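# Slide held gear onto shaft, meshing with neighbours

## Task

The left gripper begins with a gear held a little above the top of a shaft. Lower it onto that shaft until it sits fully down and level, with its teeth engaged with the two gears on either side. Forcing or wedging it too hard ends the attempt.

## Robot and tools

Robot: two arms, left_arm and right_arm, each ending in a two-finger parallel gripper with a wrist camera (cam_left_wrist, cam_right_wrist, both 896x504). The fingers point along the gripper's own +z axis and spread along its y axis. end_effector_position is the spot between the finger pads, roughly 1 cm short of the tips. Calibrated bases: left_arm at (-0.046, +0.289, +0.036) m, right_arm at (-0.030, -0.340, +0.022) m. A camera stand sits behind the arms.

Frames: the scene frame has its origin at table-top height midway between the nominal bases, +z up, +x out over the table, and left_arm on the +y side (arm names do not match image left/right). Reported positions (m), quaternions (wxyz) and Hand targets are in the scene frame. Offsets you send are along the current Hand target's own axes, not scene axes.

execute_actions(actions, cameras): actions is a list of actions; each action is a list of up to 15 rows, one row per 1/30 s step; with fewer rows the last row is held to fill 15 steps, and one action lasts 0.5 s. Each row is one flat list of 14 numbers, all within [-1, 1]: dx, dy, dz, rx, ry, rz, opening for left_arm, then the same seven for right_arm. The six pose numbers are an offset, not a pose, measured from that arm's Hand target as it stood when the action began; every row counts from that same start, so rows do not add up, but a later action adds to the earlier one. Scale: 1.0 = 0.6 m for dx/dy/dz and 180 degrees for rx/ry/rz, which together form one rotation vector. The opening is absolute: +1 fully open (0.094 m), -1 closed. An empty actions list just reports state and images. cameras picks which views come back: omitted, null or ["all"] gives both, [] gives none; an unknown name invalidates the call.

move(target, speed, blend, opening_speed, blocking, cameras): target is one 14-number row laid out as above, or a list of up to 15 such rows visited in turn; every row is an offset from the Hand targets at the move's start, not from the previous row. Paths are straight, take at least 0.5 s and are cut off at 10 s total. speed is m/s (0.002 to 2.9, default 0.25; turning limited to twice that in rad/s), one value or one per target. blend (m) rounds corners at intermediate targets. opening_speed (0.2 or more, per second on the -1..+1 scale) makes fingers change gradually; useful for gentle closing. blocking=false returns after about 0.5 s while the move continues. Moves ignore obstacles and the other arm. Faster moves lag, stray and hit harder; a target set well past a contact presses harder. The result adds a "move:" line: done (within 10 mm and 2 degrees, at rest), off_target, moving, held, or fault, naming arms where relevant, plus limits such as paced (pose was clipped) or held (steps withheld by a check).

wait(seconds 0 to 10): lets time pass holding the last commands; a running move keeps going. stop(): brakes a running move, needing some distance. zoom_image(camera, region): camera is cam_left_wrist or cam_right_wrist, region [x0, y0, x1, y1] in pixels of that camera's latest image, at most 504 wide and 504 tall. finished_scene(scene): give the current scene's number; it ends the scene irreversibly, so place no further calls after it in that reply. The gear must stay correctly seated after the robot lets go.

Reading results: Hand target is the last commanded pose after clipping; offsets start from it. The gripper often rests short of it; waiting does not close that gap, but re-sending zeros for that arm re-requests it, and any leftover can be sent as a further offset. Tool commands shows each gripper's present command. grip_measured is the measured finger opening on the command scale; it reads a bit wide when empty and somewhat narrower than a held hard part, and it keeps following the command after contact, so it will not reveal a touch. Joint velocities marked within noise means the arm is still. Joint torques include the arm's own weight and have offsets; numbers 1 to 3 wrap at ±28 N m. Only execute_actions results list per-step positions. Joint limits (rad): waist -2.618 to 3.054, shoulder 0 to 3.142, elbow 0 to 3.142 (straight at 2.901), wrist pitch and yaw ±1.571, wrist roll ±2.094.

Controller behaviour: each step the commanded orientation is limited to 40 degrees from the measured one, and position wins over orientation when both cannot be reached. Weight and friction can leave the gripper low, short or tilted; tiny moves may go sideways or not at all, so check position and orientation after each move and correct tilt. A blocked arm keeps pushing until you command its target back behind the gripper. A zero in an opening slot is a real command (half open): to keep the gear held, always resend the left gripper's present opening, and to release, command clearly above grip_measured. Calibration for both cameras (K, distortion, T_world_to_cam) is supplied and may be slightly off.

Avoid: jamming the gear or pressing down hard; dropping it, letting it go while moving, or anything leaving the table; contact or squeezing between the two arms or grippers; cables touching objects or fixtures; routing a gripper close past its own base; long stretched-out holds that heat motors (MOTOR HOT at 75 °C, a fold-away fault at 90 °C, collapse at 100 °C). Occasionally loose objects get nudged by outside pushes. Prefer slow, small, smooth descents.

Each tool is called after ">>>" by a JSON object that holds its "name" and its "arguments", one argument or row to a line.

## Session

>>> {"name": "execute_actions", "arguments": {
  "actions": []
}}

Scene clock: 0.00 s.
left_arm: end_effector_position=(+0.2330, +0.1337, +0.1579) grip_measured=-0.640 end_effector_quat_wxyz=(+0.008, +0.861, +0.508, +0.008) | right_arm: end_effector_position=(+0.3508, -0.3500, +0.4239) grip_measured=+1.000 end_effector_quat_wxyz=(+0.707, +0.010, +0.707, -0.010)
Joint positions: left_arm=[-0.502 1.731 1.476 -1.294 -0.006 1.563 0.017] | right_arm=[0 1.047 1.047 0 0 0 0.094]
Joint velocities: within noise
Joint torques (N m): no reading
Heat: left arm: 32 °C; right arm: 34 °C.
Hand target: left_arm +0.2350, +0.1323, +0.1633; +0.016, +0.861, +0.508, +0.012 | right_arm +0.3489, -0.3499, +0.4323; +0.714, +0.009, +0.700, -0.010
Tool commands: left_gripper/opening=-1.0 right_gripper/opening=+1.0

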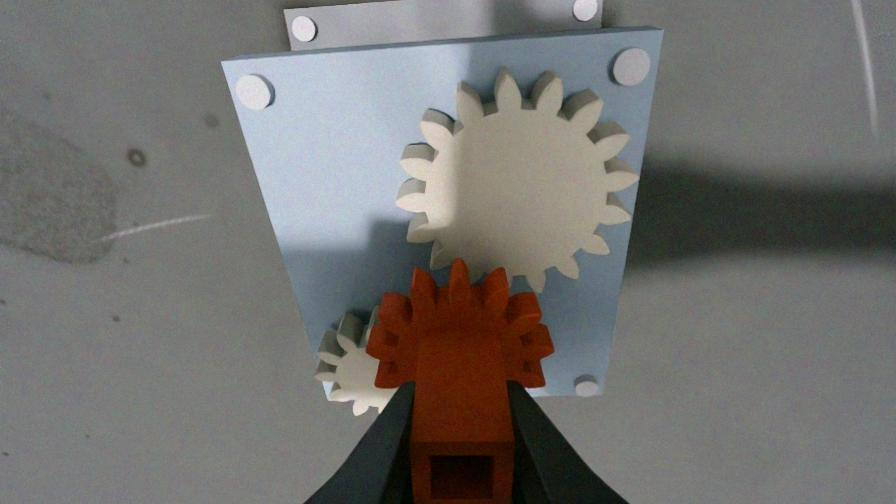

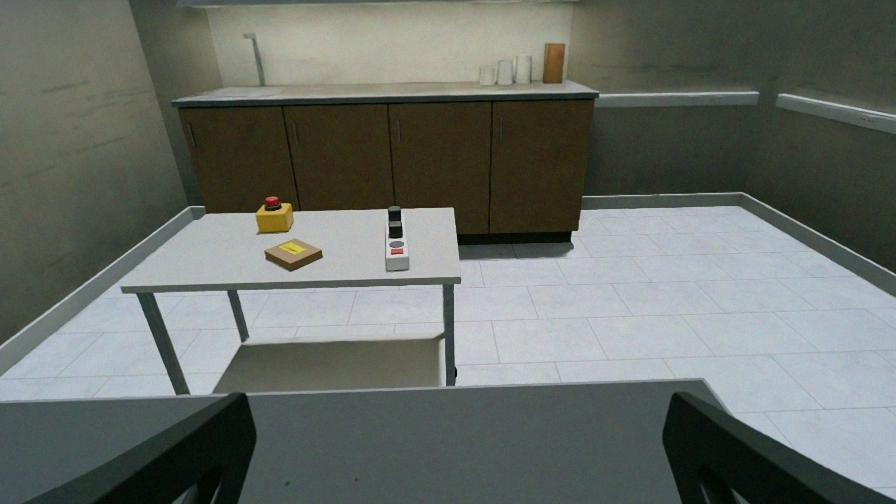

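>>> {"name": "move", "arguments": {
  "target": [0,0,0,0,0,0,-1, 0.3653,0.4752,-0.45,-0.3028,0.0018,0.0034,-0.5],
  "speed": 0.12
}}

Scene clock: 24.03 s.
left_arm: end_effector_position=(+0.2330, +0.1337, +0.1579) grip_measured=-0.640 end_effector_quat_wxyz=(+0.008, +0.861, +0.508, +0.008) | right_arm: end_effector_position=(+0.0914, -0.0568, +0.2071) grip_measured=-0.498 end_effector_quat_wxyz=(+0.633, -0.318, +0.631, +0.317)
Joint positions: left_arm=[-0.502 1.731 1.476 -1.294 -0.006 1.563 0.017] | right_arm=[1.476 0.916 0.097 0.821 0.518 -0.004 0.024]
Joint velocities: within noise
Joint torques (N m): left_arm=[-0.2 -8.23 7.42 0.33 0.08 0.16] | right_arm=[0.77 -0.13 5.2 2.24 0.07 -0.11]
Heat: left arm: 34 °C; right arm: 36 °C.
Hand target: left_arm +0.2350, +0.1323, +0.1633; +0.016, +0.861, +0.508, +0.012 | right_arm +0.0911, -0.0577, +0.2075; +0.638, -0.315, +0.628, +0.316
Off the commanded pose: left_arm 0.006 m, 1 deg | right_arm 0.001 m, 1 deg.
move: done
camera_calibration:
cam_right_wrist: T_world_to_cam=[[0.806437, -0.591306, 0.00409325, -0.106555], [-0.23792, -0.330803, -0.913216, 0.232406], [0.541345, 0.735477, -0.407455, 0.167511], [0, 0, 0, 1]] pos_world=[0.0505424, -0.109326, 0.280926]

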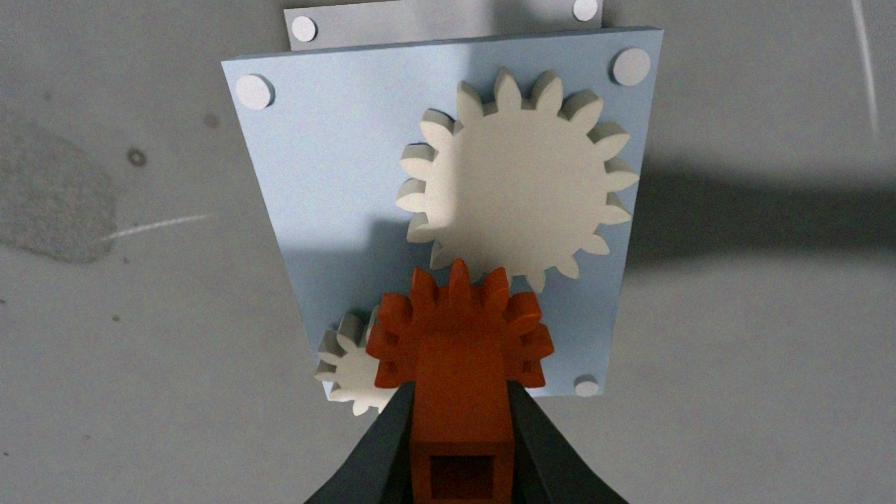

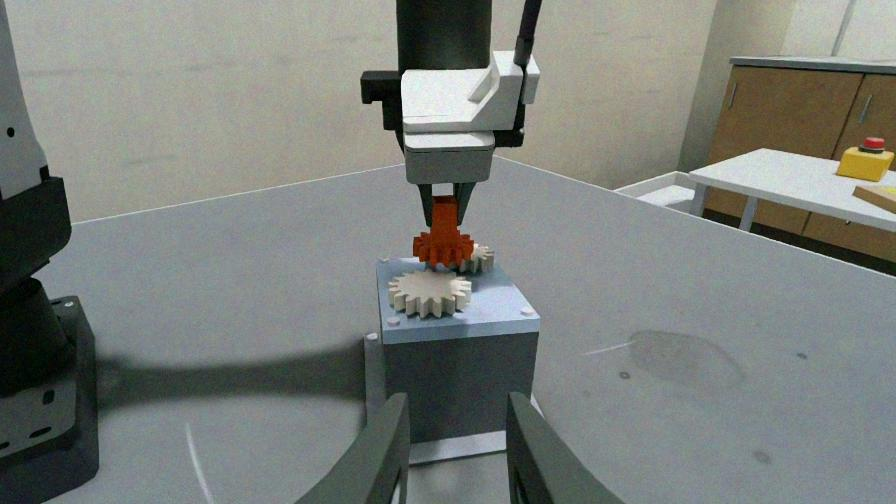

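>>> {"name": "zoom_image", "arguments": {
  "camera": "cam_right_wrist",
  "region": [375, 190, 515, 330]
}}

>>> {"name": "zoom_image", "arguments": {
  "camera": "cam_left_wrist",
  "region": [205, 0, 665, 430]
}}

>>> {"name": "zoom_image", "arguments": {
  "camera": "cam_left_wrist",
  "region": [300, 240, 480, 420]
}}

>>> {"name": "zoom_image", "arguments": {
  "camera": "cam_left_wrist",
  "region": [380, 50, 660, 330]
}}

Scaled by 3.600 from the camera's 896x504 image, which has a finer 1280x720 frame.

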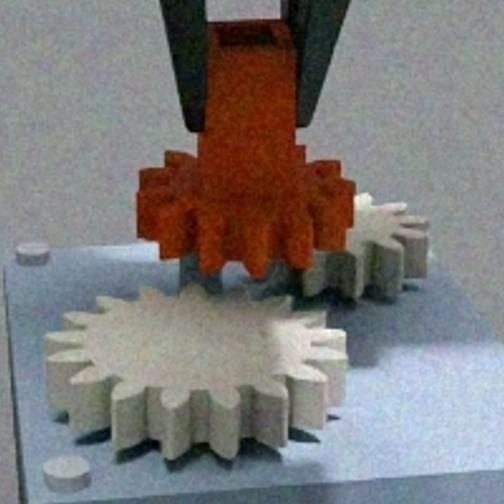

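Scaled by 1.096 from the camera's 896x504 image, which has a finer 1280x720 frame.

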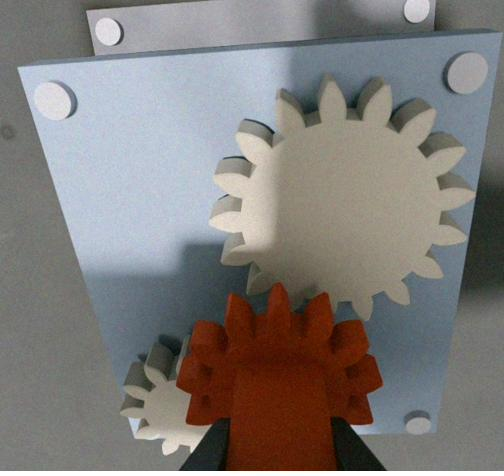

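Scaled by 2.800 from the camera's 896x504 image, which has a finer 1280x720 frame.

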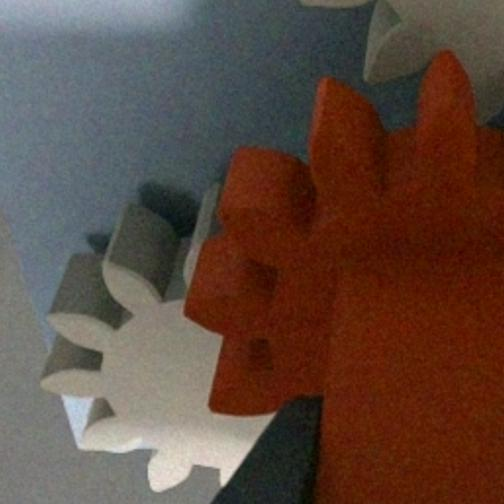

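Scaled by 1.800 from the camera's 896x504 image, which has a finer 1280x720 frame.

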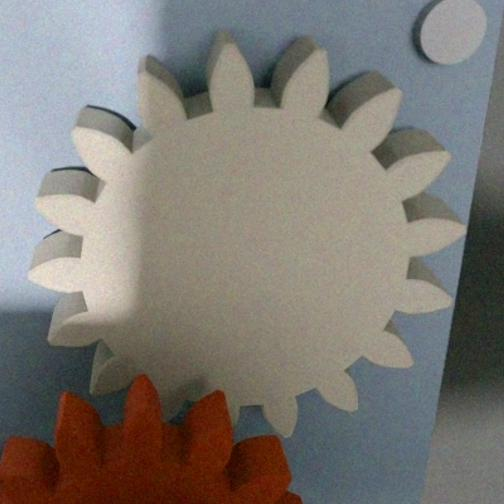

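>>> {"name": "zoom_image", "arguments": {
  "camera": "cam_left_wrist",
  "region": [390, 60, 520, 190]
}}

>>> {"name": "zoom_image", "arguments": {
  "camera": "cam_left_wrist",
  "region": [520, 60, 650, 190]
}}

>>> {"name": "zoom_image", "arguments": {
  "camera": "cam_left_wrist",
  "region": [390, 180, 520, 310]
}}

>>> {"name": "zoom_image", "arguments": {
  "camera": "cam_left_wrist",
  "region": [520, 180, 650, 310]
}}

>>> {"name": "zoom_image", "arguments": {
  "camera": "cam_left_wrist",
  "region": [300, 300, 430, 430]
}}

>>> {"name": "zoom_image", "arguments": {
  "camera": "cam_left_wrist",
  "region": [360, 250, 560, 400]
}}

Scaled by 3.877 from the camera's 896x504 image, which has a finer 1280x720 frame.

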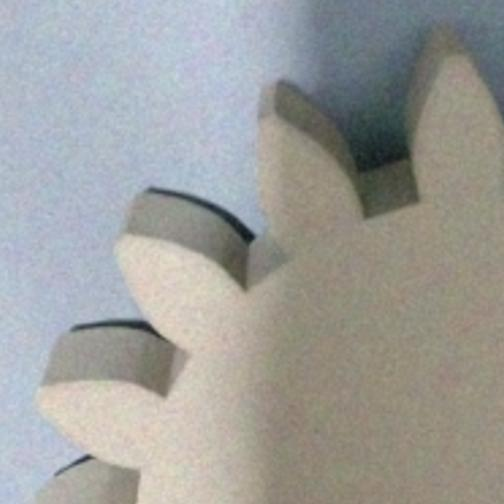

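Scaled by 3.877 from the camera's 896x504 image, which has a finer 1280x720 frame.

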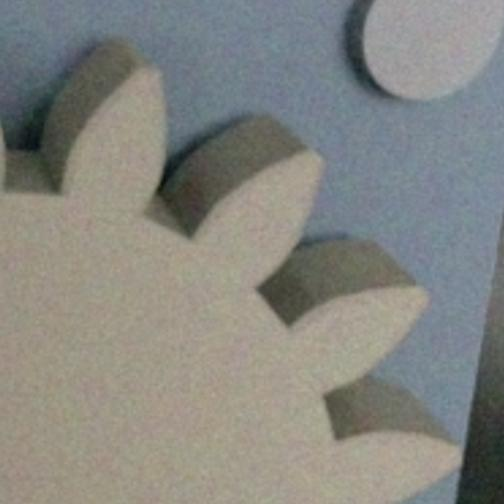

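Scaled by 3.877 from the camera's 896x504 image, which has a finer 1280x720 frame.

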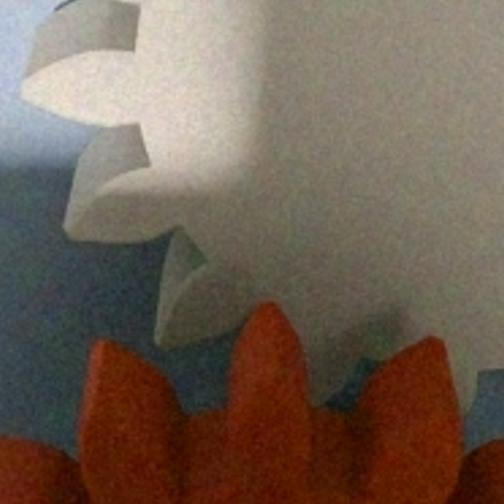

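Scaled by 3.877 from the camera's 896x504 image, which has a finer 1280x720 frame.

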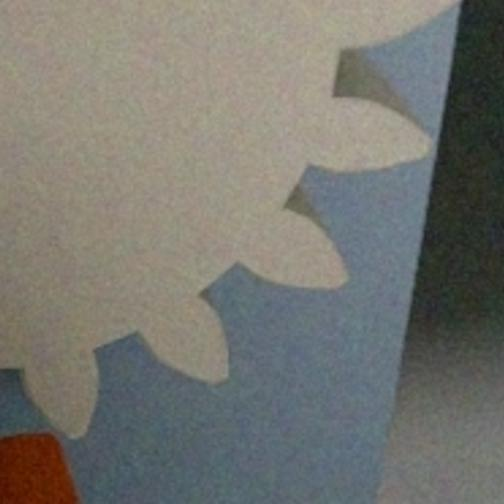

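Scaled by 3.877 from the camera's 896x504 image, which has a finer 1280x720 frame.

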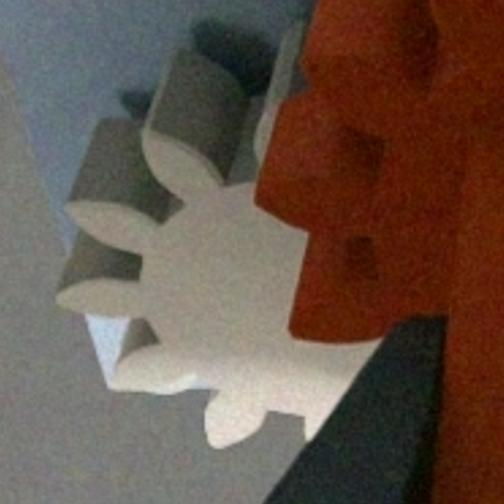

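Scaled by 2.520 from the camera's 896x504 image, which has a finer 1280x720 frame.

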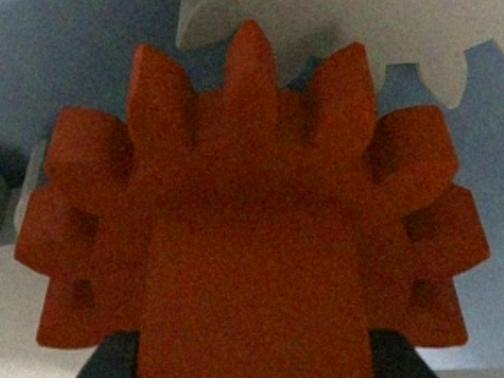

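>>> {"name": "move", "arguments": {
  "target": [
    [0,0,-0.0067,0,0,0,-1,0,0,0,0,0,0,-0.5],
    [0.0235,-0.0109,-0.0048,0.0108,-0.0175,-0.0206,-1, 0,0,0,0,0,0,-0.5]
  ],
  "speed": 0.04
}}

>>> {"name": "zoom_image", "arguments": {
  "camera": "cam_right_wrist",
  "region": [375, 190, 515, 330]
}}

Scene clock: 309.27 s.
left_arm: end_effector_position=(+0.2329, +0.1503, +0.1579) grip_measured=-0.640 end_effector_quat_wxyz=(+0.005, +0.843, +0.538, -0.019) | right_arm: end_effector_position=(+0.0914, -0.0568, +0.2076) grip_measured=-0.498 end_effector_quat_wxyz=(+0.633, -0.317, +0.630, +0.317)
Joint positions: left_arm=[-0.432 1.731 1.476 -1.326 0.037 1.564 0.017] | right_arm=[1.476 0.916 0.097 0.824 0.518 -0.004 0.024]
Joint velocities: within noise
Joint torques (N m): left_arm=[0.2 -7.54 9.21 0.11 0.25 0.26] | right_arm=[0.8 -0.06 5.27 2.28 0.08 -0.09]
Heat: left arm: 37 °C; right arm: 39 °C.
Hand target: left_arm +0.2360, +0.1479, +0.1660; +0.016, +0.844, +0.535, -0.020 | right_arm +0.0911, -0.0577, +0.2076; +0.638, -0.315, +0.628, +0.316
Off the commanded pose: left_arm 0.009 m, 1 deg | right_arm 0.001 m, 1 deg.
move: done
camera_calibration:
cam_left_wrist: T_world_to_cam=[[-0.893548, 0.448937, 0.00520603, 0.143654], [0.413275, 0.817926, 0.400252, -0.245684], [0.17543, 0.359796, -0.91639, 0.136554], [0, 0, 0, 1]] pos_world=[0.205941, 0.0873278, 0.222725]
cam_right_wrist: T_world_to_cam=[[0.806199, -0.591635, 0.00332916, -0.106425], [-0.23751, -0.32879, -0.914049, 0.233173], [0.541878, 0.736115, -0.405589, 0.167266], [0, 0, 0, 1]] pos_world=[0.0505425, -0.109427, 0.281327]

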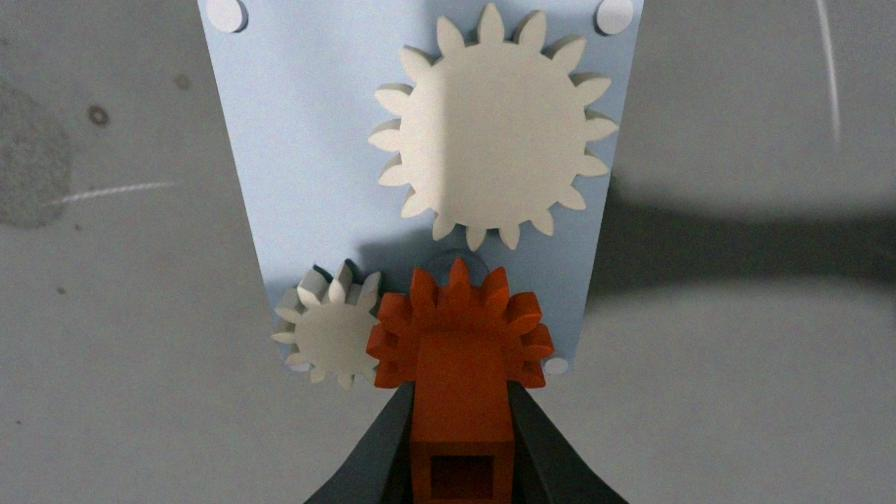

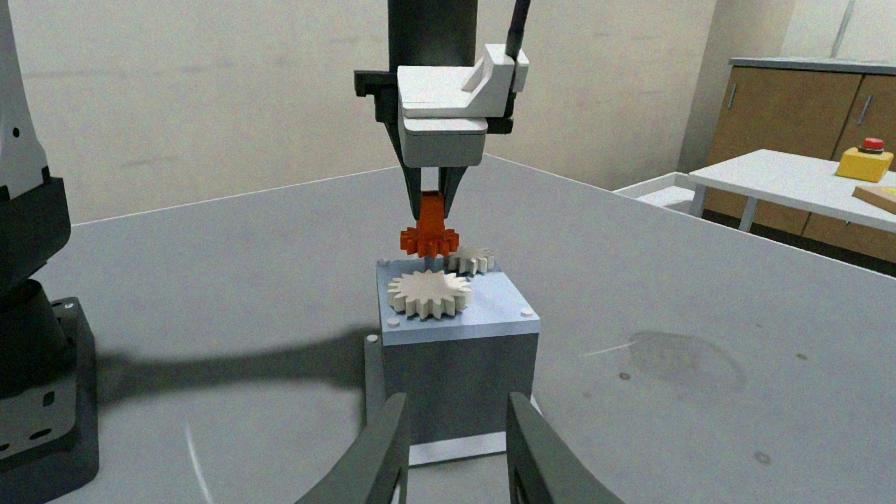

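Scaled by 3.600 from the camera's 896x504 image, which has a finer 1280x720 frame.

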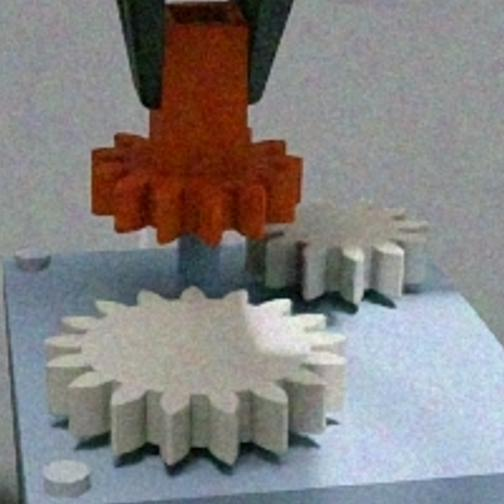

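>>> {"name": "zoom_image", "arguments": {
  "camera": "cam_left_wrist",
  "region": [380, 210, 540, 310]
}}

>>> {"name": "zoom_image", "arguments": {
  "camera": "cam_left_wrist",
  "region": [260, 250, 400, 400]
}}

>>> {"name": "zoom_image", "arguments": {
  "camera": "cam_left_wrist",
  "region": [360, 0, 490, 130]
}}

>>> {"name": "zoom_image", "arguments": {
  "camera": "cam_left_wrist",
  "region": [360, 120, 490, 250]
}}

>>> {"name": "zoom_image", "arguments": {
  "camera": "cam_left_wrist",
  "region": [490, 120, 620, 250]
}}

>>> {"name": "zoom_image", "arguments": {
  "camera": "cam_left_wrist",
  "region": [490, 0, 620, 130]
}}

Scaled by 3.150 from the camera's 896x504 image, which has a finer 1280x720 frame.

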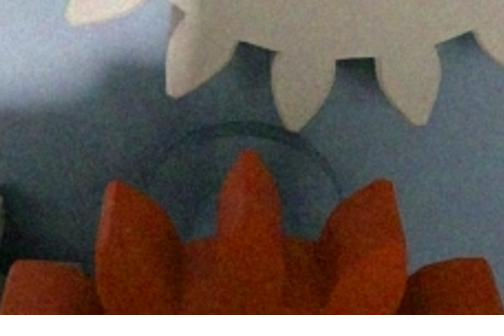

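Scaled by 3.360 from the camera's 896x504 image, which has a finer 1280x720 frame.

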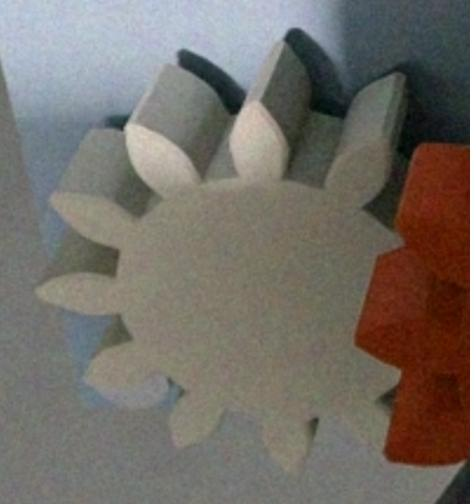

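Scaled by 3.877 from the camera's 896x504 image, which has a finer 1280x720 frame.

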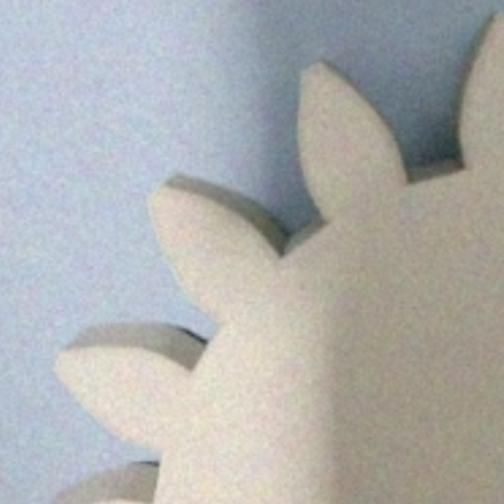

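Scaled by 3.877 from the camera's 896x504 image, which has a finer 1280x720 frame.

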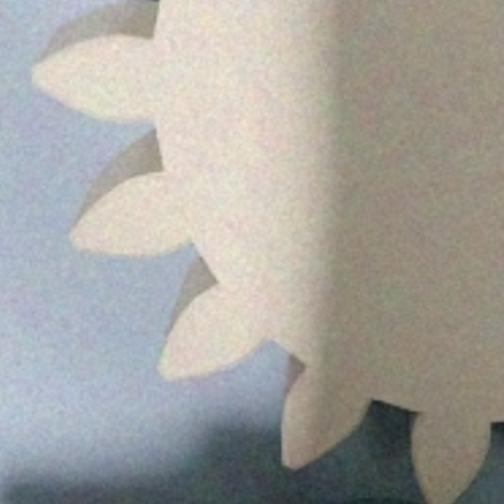

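Scaled by 3.877 from the camera's 896x504 image, which has a finer 1280x720 frame.

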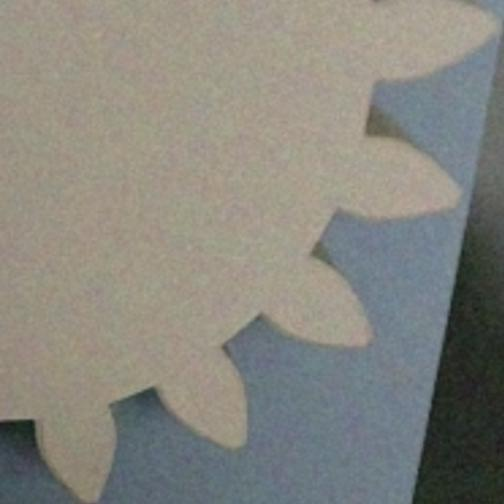

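Scaled by 3.877 from the camera's 896x504 image, which has a finer 1280x720 frame.

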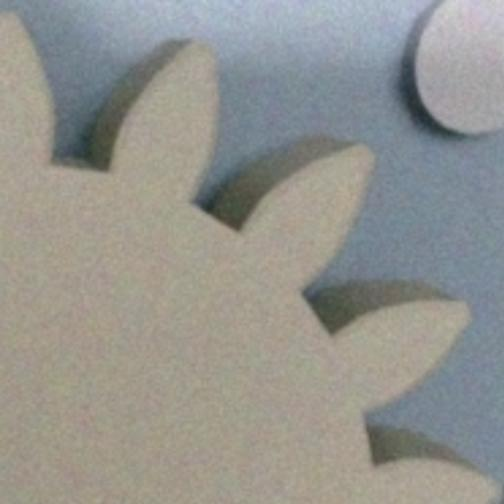

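>>> {"name": "move", "arguments": {
  "target": [-0.002,0.0012,0.005,0.0033,-0.0031,0,-1, 0,0,0,0,0,0,-0.5],
  "speed": 0.02
}}

>>> {"name": "zoom_image", "arguments": {
  "camera": "cam_right_wrist",
  "region": [375, 190, 515, 330]
}}

>>> {"name": "zoom_image", "arguments": {
  "camera": "cam_left_wrist",
  "region": [380, 210, 540, 310]
}}

Scene clock: 407.27 s.
left_arm: end_effector_position=(+0.2335, +0.1482, +0.1597) grip_measured=-0.640 end_effector_quat_wxyz=(+0.010, +0.843, +0.537, -0.021) | right_arm: end_effector_position=(+0.0914, -0.0568, +0.2077) grip_measured=-0.498 end_effector_quat_wxyz=(+0.633, -0.317, +0.630, +0.317)
Joint positions: left_arm=[-0.432 1.731 1.483 -1.327 0.047 1.566 0.017] | right_arm=[1.476 0.916 0.097 0.824 0.518 -0.004 0.024]
Joint velocities: within noise
Joint torques (N m): left_arm=[0.36 -6.26 8.83 0.12 0.24 0.29] | right_arm=[0.92 -0.17 5.23 2.26 0.05 -0.11]
Heat: left arm: 41 °C; right arm: 39 °C.
Hand target: left_arm +0.2361, +0.1463, +0.1631; +0.014, +0.844, +0.535, -0.027 | right_arm +0.0911, -0.0576, +0.2076; +0.637, -0.315, +0.628, +0.316
Off the commanded pose: left_arm 0.005 m, 1 deg | right_arm 0.001 m, 1 deg.
move: done
camera_calibration:
cam_left_wrist: T_world_to_cam=[[-0.892907, 0.450241, -0.000783098, 0.145824], [0.414071, 0.821856, 0.391276, -0.244224], [0.176812, 0.349049, -0.920273, 0.140778], [0, 0, 0, 1]] pos_world=[0.206442, 0.0859227, 0.225227]
cam_right_wrist: T_world_to_cam=[[0.806195, -0.591641, 0.00322506, -0.106455], [-0.237392, -0.328464, -0.914197, 0.233302], [0.541936, 0.736255, -0.405257, 0.167299], [0, 0, 0, 1]] pos_world=[0.0505424, -0.109527, 0.281427]

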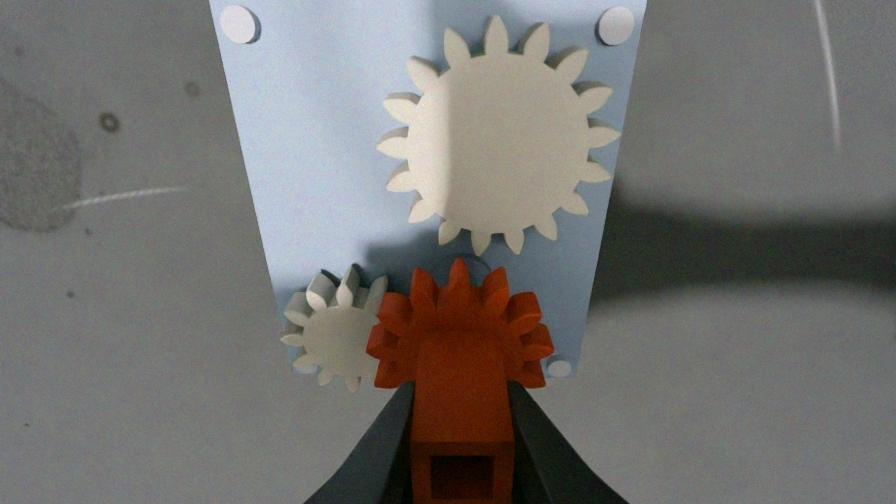

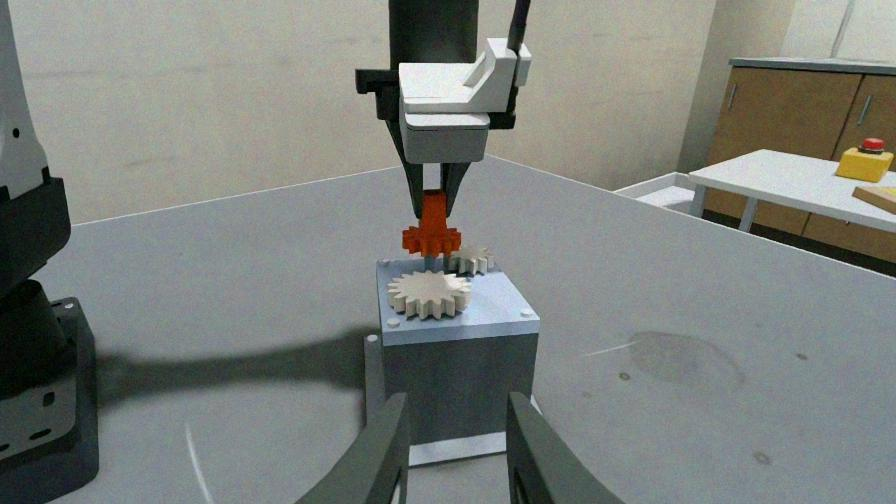

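Scaled by 3.600 from the camera's 896x504 image, which has a finer 1280x720 frame.

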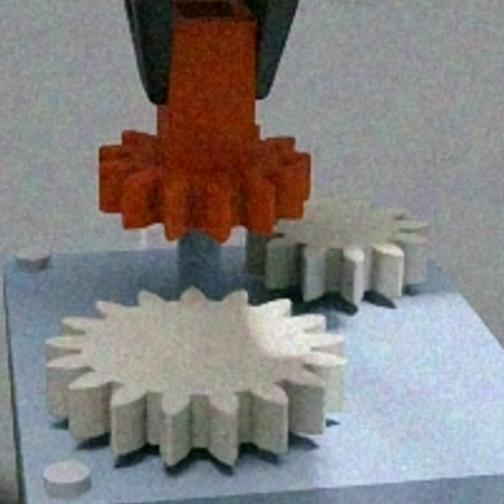

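Scaled by 3.150 from the camera's 896x504 image, which has a finer 1280x720 frame.

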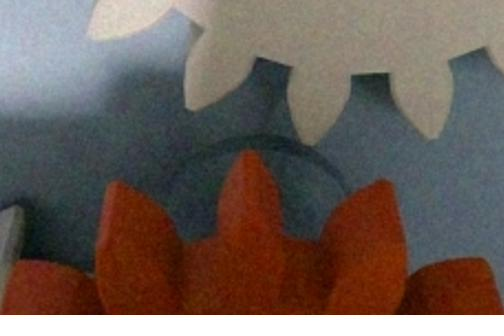

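>>> {"name": "move", "arguments": {
  "target": [0.0009,-0.0018,0.008,0.0026,0,0,-1, 0,0,0,0,0,0,-0.5],
  "speed": 0.02
}}

>>> {"name": "zoom_image", "arguments": {
  "camera": "cam_right_wrist",
  "region": [375, 190, 515, 330]
}}

>>> {"name": "zoom_image", "arguments": {
  "camera": "cam_left_wrist",
  "region": [380, 210, 540, 310]
}}

Scene clock: 432.50 s.
left_arm: end_effector_position=(+0.2334, +0.1481, +0.1576) grip_measured=-0.640 end_effector_quat_wxyz=(+0.007, +0.844, +0.537, -0.024) | right_arm: end_effector_position=(+0.0914, -0.0568, +0.2077) grip_measured=-0.498 end_effector_quat_wxyz=(+0.633, -0.317, +0.630, +0.317)
Joint positions: left_arm=[-0.432 1.738 1.483 -1.328 0.048 1.567 0.017] | right_arm=[1.476 0.916 0.097 0.824 0.518 -0.004 0.024]
Joint velocities: within noise
Joint torques (N m): left_arm=[0.35 -6.61 7.5 0.24 0.25 0.3] | right_arm=[0.79 -0.06 5.12 2.26 0.08 -0.11]
Heat: left arm: 42 °C; right arm: 39 °C.
Hand target: left_arm +0.2352, +0.1470, +0.1583; +0.011, +0.844, +0.535, -0.029 | right_arm +0.0911, -0.0576, +0.2075; +0.637, -0.315, +0.628, +0.316
Off the commanded pose: left_arm 0.002 m, 1 deg | right_arm 0.001 m, 1 deg.
move: done
camera_calibration:
cam_left_wrist: T_world_to_cam=[[-0.892185, 0.45162, 0.00669624, 0.144197], [0.418128, 0.820234, 0.390365, -0.243731], [0.170804, 0.351078, -0.920636, 0.14006], [0, 0, 0, 1]] pos_world=[0.206639, 0.0856228, 0.223123]
cam_right_wrist: T_world_to_cam=[[0.806195, -0.591641, 0.00322506, -0.106455], [-0.237392, -0.328464, -0.914197, 0.233302], [0.541936, 0.736255, -0.405257, 0.167299], [0, 0, 0, 1]] pos_world=[0.0505424, -0.109527, 0.281427]

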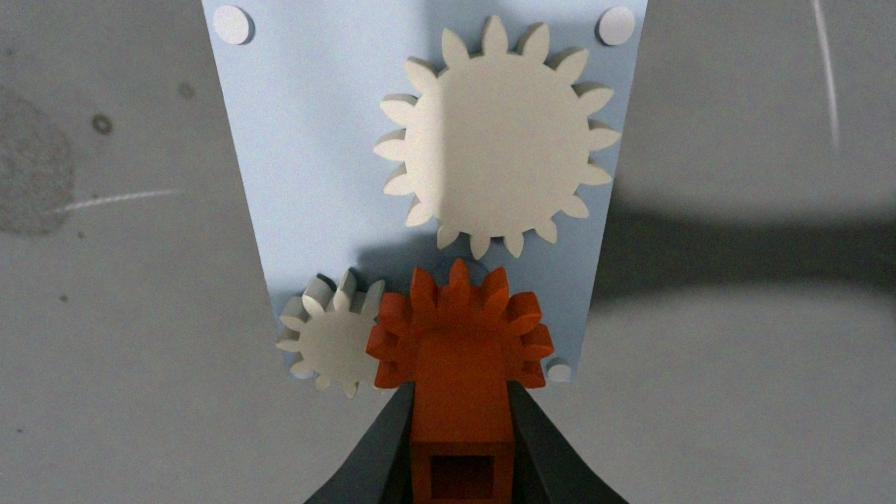

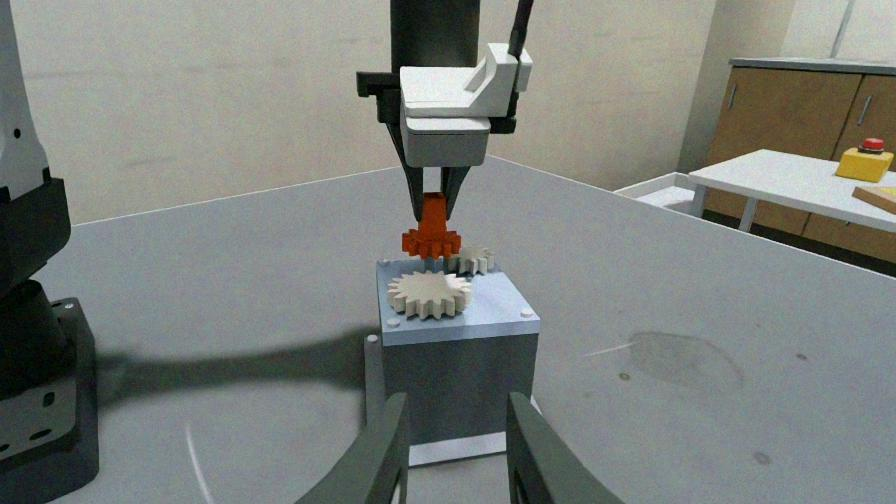

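Scaled by 3.600 from the camera's 896x504 image, which has a finer 1280x720 frame.

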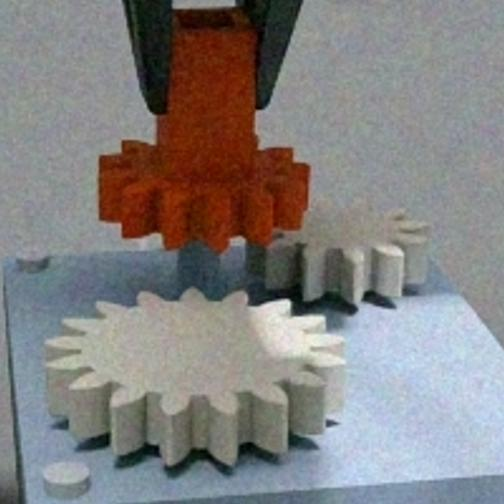

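Scaled by 3.150 from the camera's 896x504 image, which has a finer 1280x720 frame.

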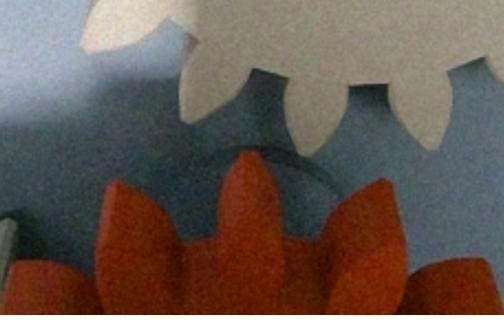

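>>> {"name": "move", "arguments": {
  "target": [0.001,-0.0035,0.007,0,0,0,-1, 0,0,0,0,0,0,-0.5],
  "speed": 0.02
}}

>>> {"name": "zoom_image", "arguments": {
  "camera": "cam_right_wrist",
  "region": [375, 190, 515, 330]
}}

>>> {"name": "zoom_image", "arguments": {
  "camera": "cam_left_wrist",
  "region": [380, 210, 540, 310]
}}

Scene clock: 448.33 s.
left_arm: end_effector_position=(+0.2315, +0.1489, +0.1556) grip_measured=-0.640 end_effector_quat_wxyz=(+0.004, +0.844, +0.536, -0.026) | right_arm: end_effector_position=(+0.0914, -0.0568, +0.2078) grip_measured=-0.498 end_effector_quat_wxyz=(+0.634, -0.317, +0.630, +0.317)
Joint positions: left_arm=[-0.432 1.738 1.475 -1.328 0.048 1.568 0.017] | right_arm=[1.476 0.916 0.097 0.824 0.518 -0.004 0.024]
Joint velocities: within noise
Joint torques (N m): left_arm=[0.53 -7.27 5.76 0.41 0.24 0.28] | right_arm=[0.84 -0.03 5.22 2.24 0.1 -0.1]
Heat: left arm: 42 °C; right arm: 39 °C.
Hand target: left_arm +0.2334, +0.1482, +0.1541; +0.011, +0.844, +0.535, -0.029 | right_arm +0.0911, -0.0576, +0.2076; +0.637, -0.315, +0.628, +0.316
Off the commanded pose: left_arm 0.003 m, 1 deg | right_arm 0.001 m, 1 deg.
move: done
camera_calibration:
cam_left_wrist: T_world_to_cam=[[-0.891569, 0.452646, 0.0146963, 0.140657], [0.422, 0.818552, 0.38973, -0.243485], [0.16438, 0.353673, -0.920812, 0.139434], [0, 0, 0, 1]] pos_world=[0.205236, 0.0863234, 0.221218]
cam_right_wrist: T_world_to_cam=[[0.806201, -0.591634, 0.00296055, -0.106381], [-0.237402, -0.328075, -0.914334, 0.233384], [0.541922, 0.736435, -0.404949, 0.167233], [0, 0, 0, 1]] pos_world=[0.0505424, -0.109527, 0.281427]

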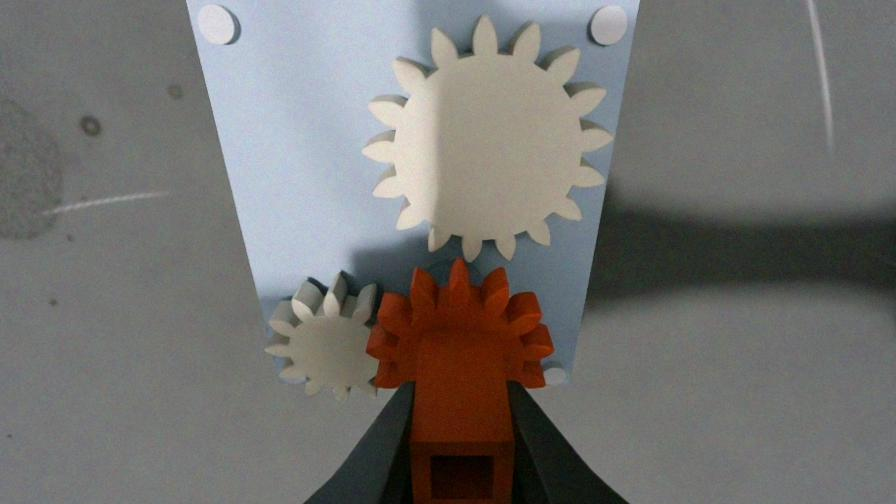

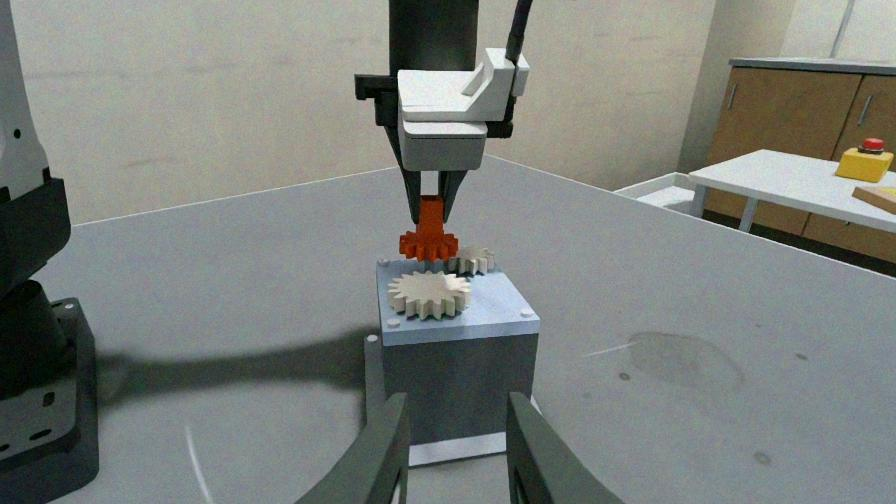

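Scaled by 3.600 from the camera's 896x504 image, which has a finer 1280x720 frame.

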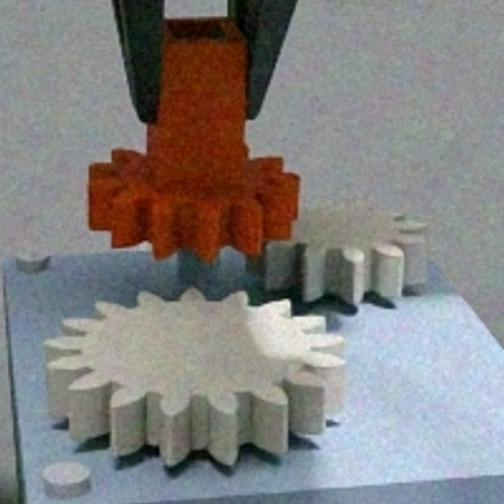

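Scaled by 3.150 from the camera's 896x504 image, which has a finer 1280x720 frame.

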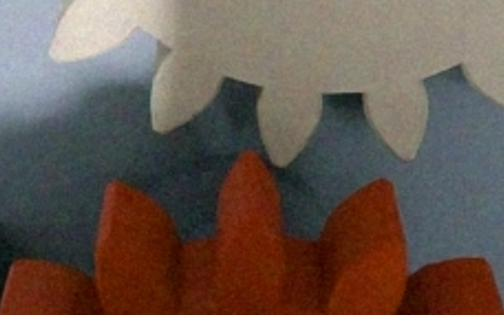

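>>> {"name": "move", "arguments": {
  "target": [0.001,0.002,0.007,0,0,0,-1, 0,0,0,0,0,0,-0.5],
  "speed": 0.02
}}

>>> {"name": "zoom_image", "arguments": {
  "camera": "cam_right_wrist",
  "region": [375, 190, 515, 330]
}}

>>> {"name": "zoom_image", "arguments": {
  "camera": "cam_left_wrist",
  "region": [380, 210, 540, 310]
}}

Scene clock: 461.57 s.
left_arm: end_effector_position=(+0.2317, +0.1490, +0.1553) grip_measured=-0.640 end_effector_quat_wxyz=(+0.005, +0.843, +0.537, -0.028) | right_arm: end_effector_position=(+0.0914, -0.0568, +0.2078) grip_measured=-0.498 end_effector_quat_wxyz=(+0.634, -0.317, +0.630, +0.317)
Joint positions: left_arm=[-0.429 1.738 1.473 -1.326 0.052 1.57 0.017] | right_arm=[1.476 0.916 0.097 0.824 0.518 -0.004 0.024]
Joint velocities: within noise
Joint torques (N m): left_arm=[0.32 -6.84 4.92 0.57 0.19 0.25] | right_arm=[0.83 -0.14 5.2 2.23 0.05 -0.11]
Heat: left arm: 40 °C; right arm: 39 °C.
Hand target: left_arm +0.2346, +0.1481, +0.1498; +0.011, +0.844, +0.535, -0.029 | right_arm +0.0911, -0.0576, +0.2075; +0.637, -0.315, +0.628, +0.316
Off the commanded pose: left_arm 0.006 m, 1 deg | right_arm 0.001 m, 1 deg.
move: done
camera_calibration:
cam_left_wrist: T_world_to_cam=[[-0.892459, 0.450907, 0.0141557, 0.141332], [0.420893, 0.820941, 0.385883, -0.242989], [0.162376, 0.350343, -0.922439, 0.14023], [0, 0, 0, 1]] pos_world=[0.205635, 0.0866229, 0.221118]
cam_right_wrist: T_world_to_cam=[[0.806201, -0.591634, 0.00296055, -0.106381], [-0.237402, -0.328075, -0.914334, 0.233384], [0.541922, 0.736435, -0.404949, 0.167233], [0, 0, 0, 1]] pos_world=[0.0505424, -0.109527, 0.281427]

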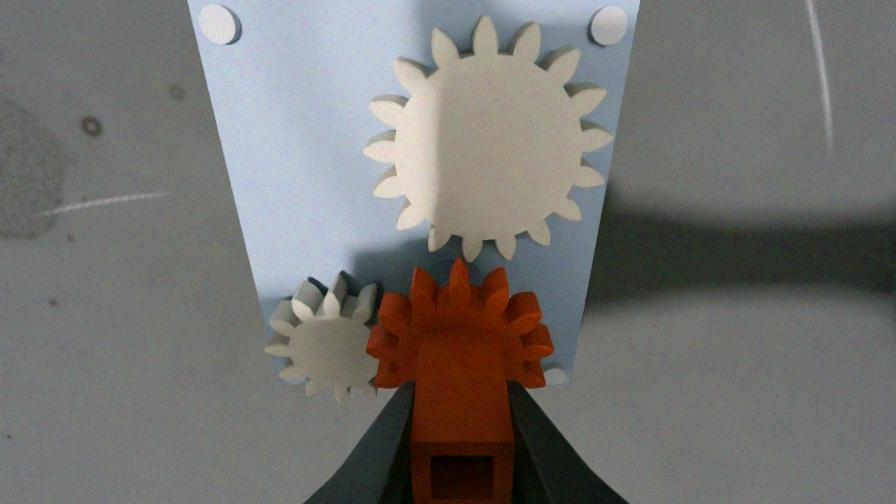

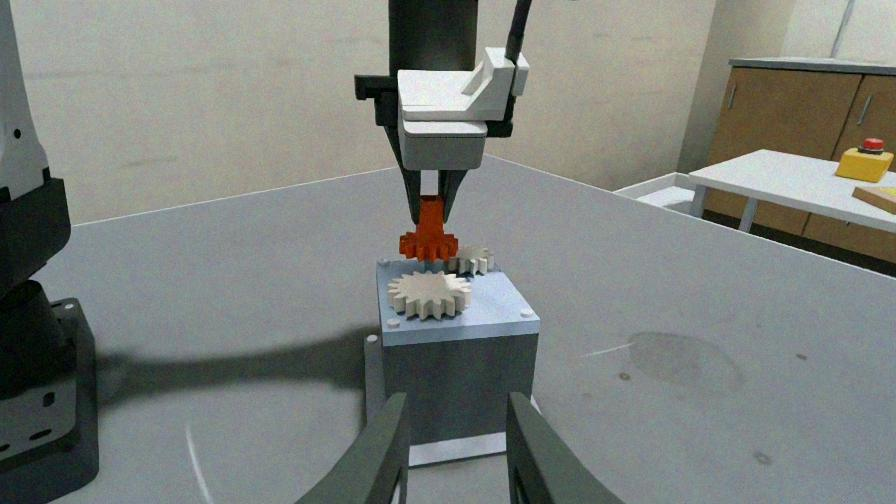

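Scaled by 3.600 from the camera's 896x504 image, which has a finer 1280x720 frame.

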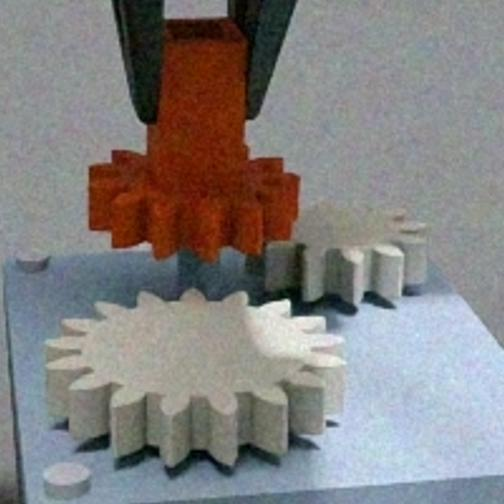

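Scaled by 3.150 from the camera's 896x504 image, which has a finer 1280x720 frame.

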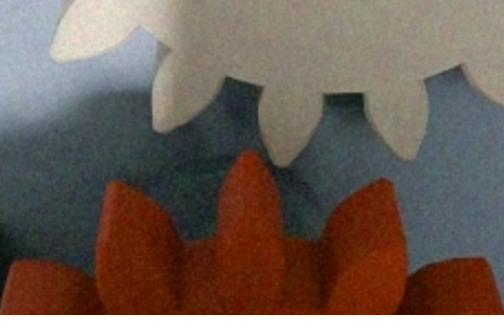

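>>> {"name": "move", "arguments": {
  "target": [
    [0,0,-0.008,0,0,0,-1,0,0,0,0,0,0,-0.5],
    [0.0006,0.002,-0.008,0,0,0,-1, 0,0,0,0,0,0,-0.5],
    [0.0006,0.002,0.0,0,0,0,-1, 0,0,0,0,0,0,-0.5]
  ],
  "speed": 0.02
}}

>>> {"name": "zoom_image", "arguments": {
  "camera": "cam_right_wrist",
  "region": [375, 190, 515, 330]
}}

Scene clock: 475.97 s.
left_arm: end_effector_position=(+0.2317, +0.1490, +0.1553) grip_measured=-0.640 end_effector_quat_wxyz=(+0.005, +0.844, +0.536, -0.028) | right_arm: end_effector_position=(+0.0915, -0.0568, +0.2078) grip_measured=-0.498 end_effector_quat_wxyz=(+0.634, -0.317, +0.630, +0.317)
Joint positions: left_arm=[-0.429 1.738 1.473 -1.326 0.052 1.571 0.017] | right_arm=[1.476 0.916 0.097 0.824 0.519 -0.004 0.024]
Joint velocities: within noise
Joint torques (N m): left_arm=[0.34 -6.46 5.39 0.54 0.22 0.3] | right_arm=[0.87 -0.12 5.22 2.25 0.07 -0.11]
Heat: left arm: 39 °C; right arm: 39 °C.
Hand target: left_arm +0.2359, +0.1479, +0.1498; +0.011, +0.844, +0.535, -0.029 | right_arm +0.0911, -0.0577, +0.2075; +0.637, -0.315, +0.628, +0.316
Off the commanded pose: left_arm 0.007 m, 1 deg | right_arm 0.001 m, 1 deg.
move: done
camera_calibration:
cam_left_wrist: T_world_to_cam=[[-0.891784, 0.452243, 0.0140615, 0.140964], [0.422092, 0.820332, 0.385869, -0.243218], [0.162971, 0.350047, -0.922447, 0.140117], [0, 0, 0, 1]] pos_world=[0.205535, 0.0867221, 0.221118]
cam_right_wrist: T_world_to_cam=[[0.805973, -0.591945, 0.00298097, -0.106409], [-0.23751, -0.327991, -0.914336, 0.2334], [0.542215, 0.736222, -0.404945, 0.167194], [0, 0, 0, 1]] pos_world=[0.0505426, -0.109527, 0.281427]

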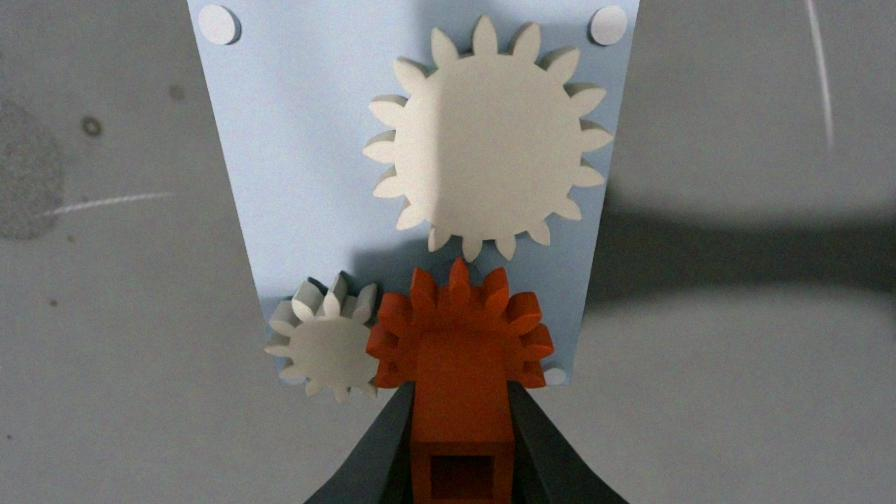

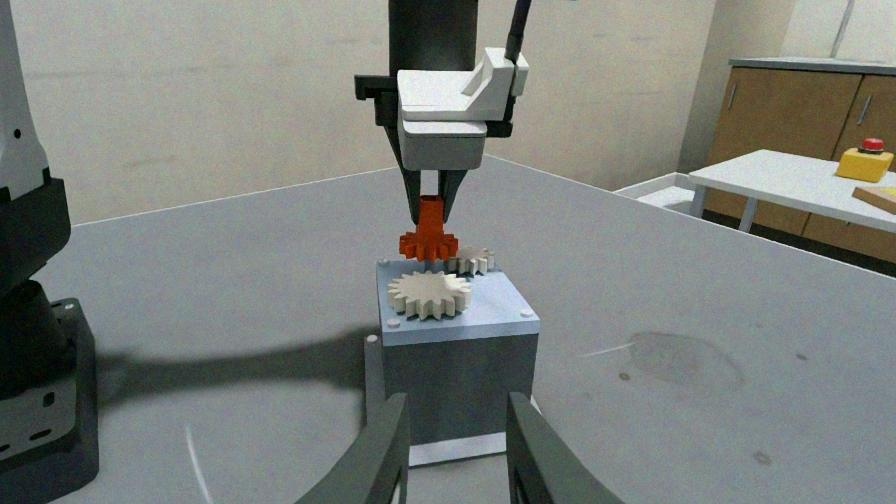

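Scaled by 3.600 from the camera's 896x504 image, which has a finer 1280x720 frame.

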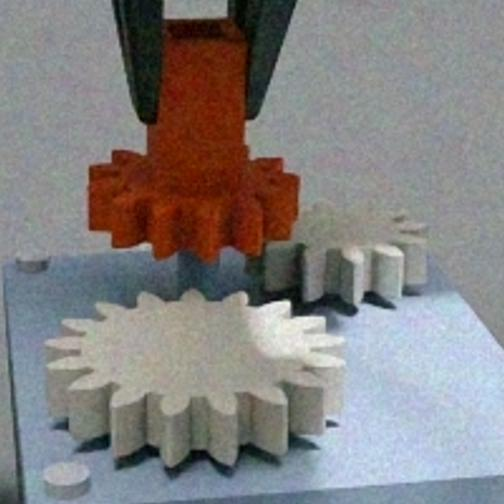

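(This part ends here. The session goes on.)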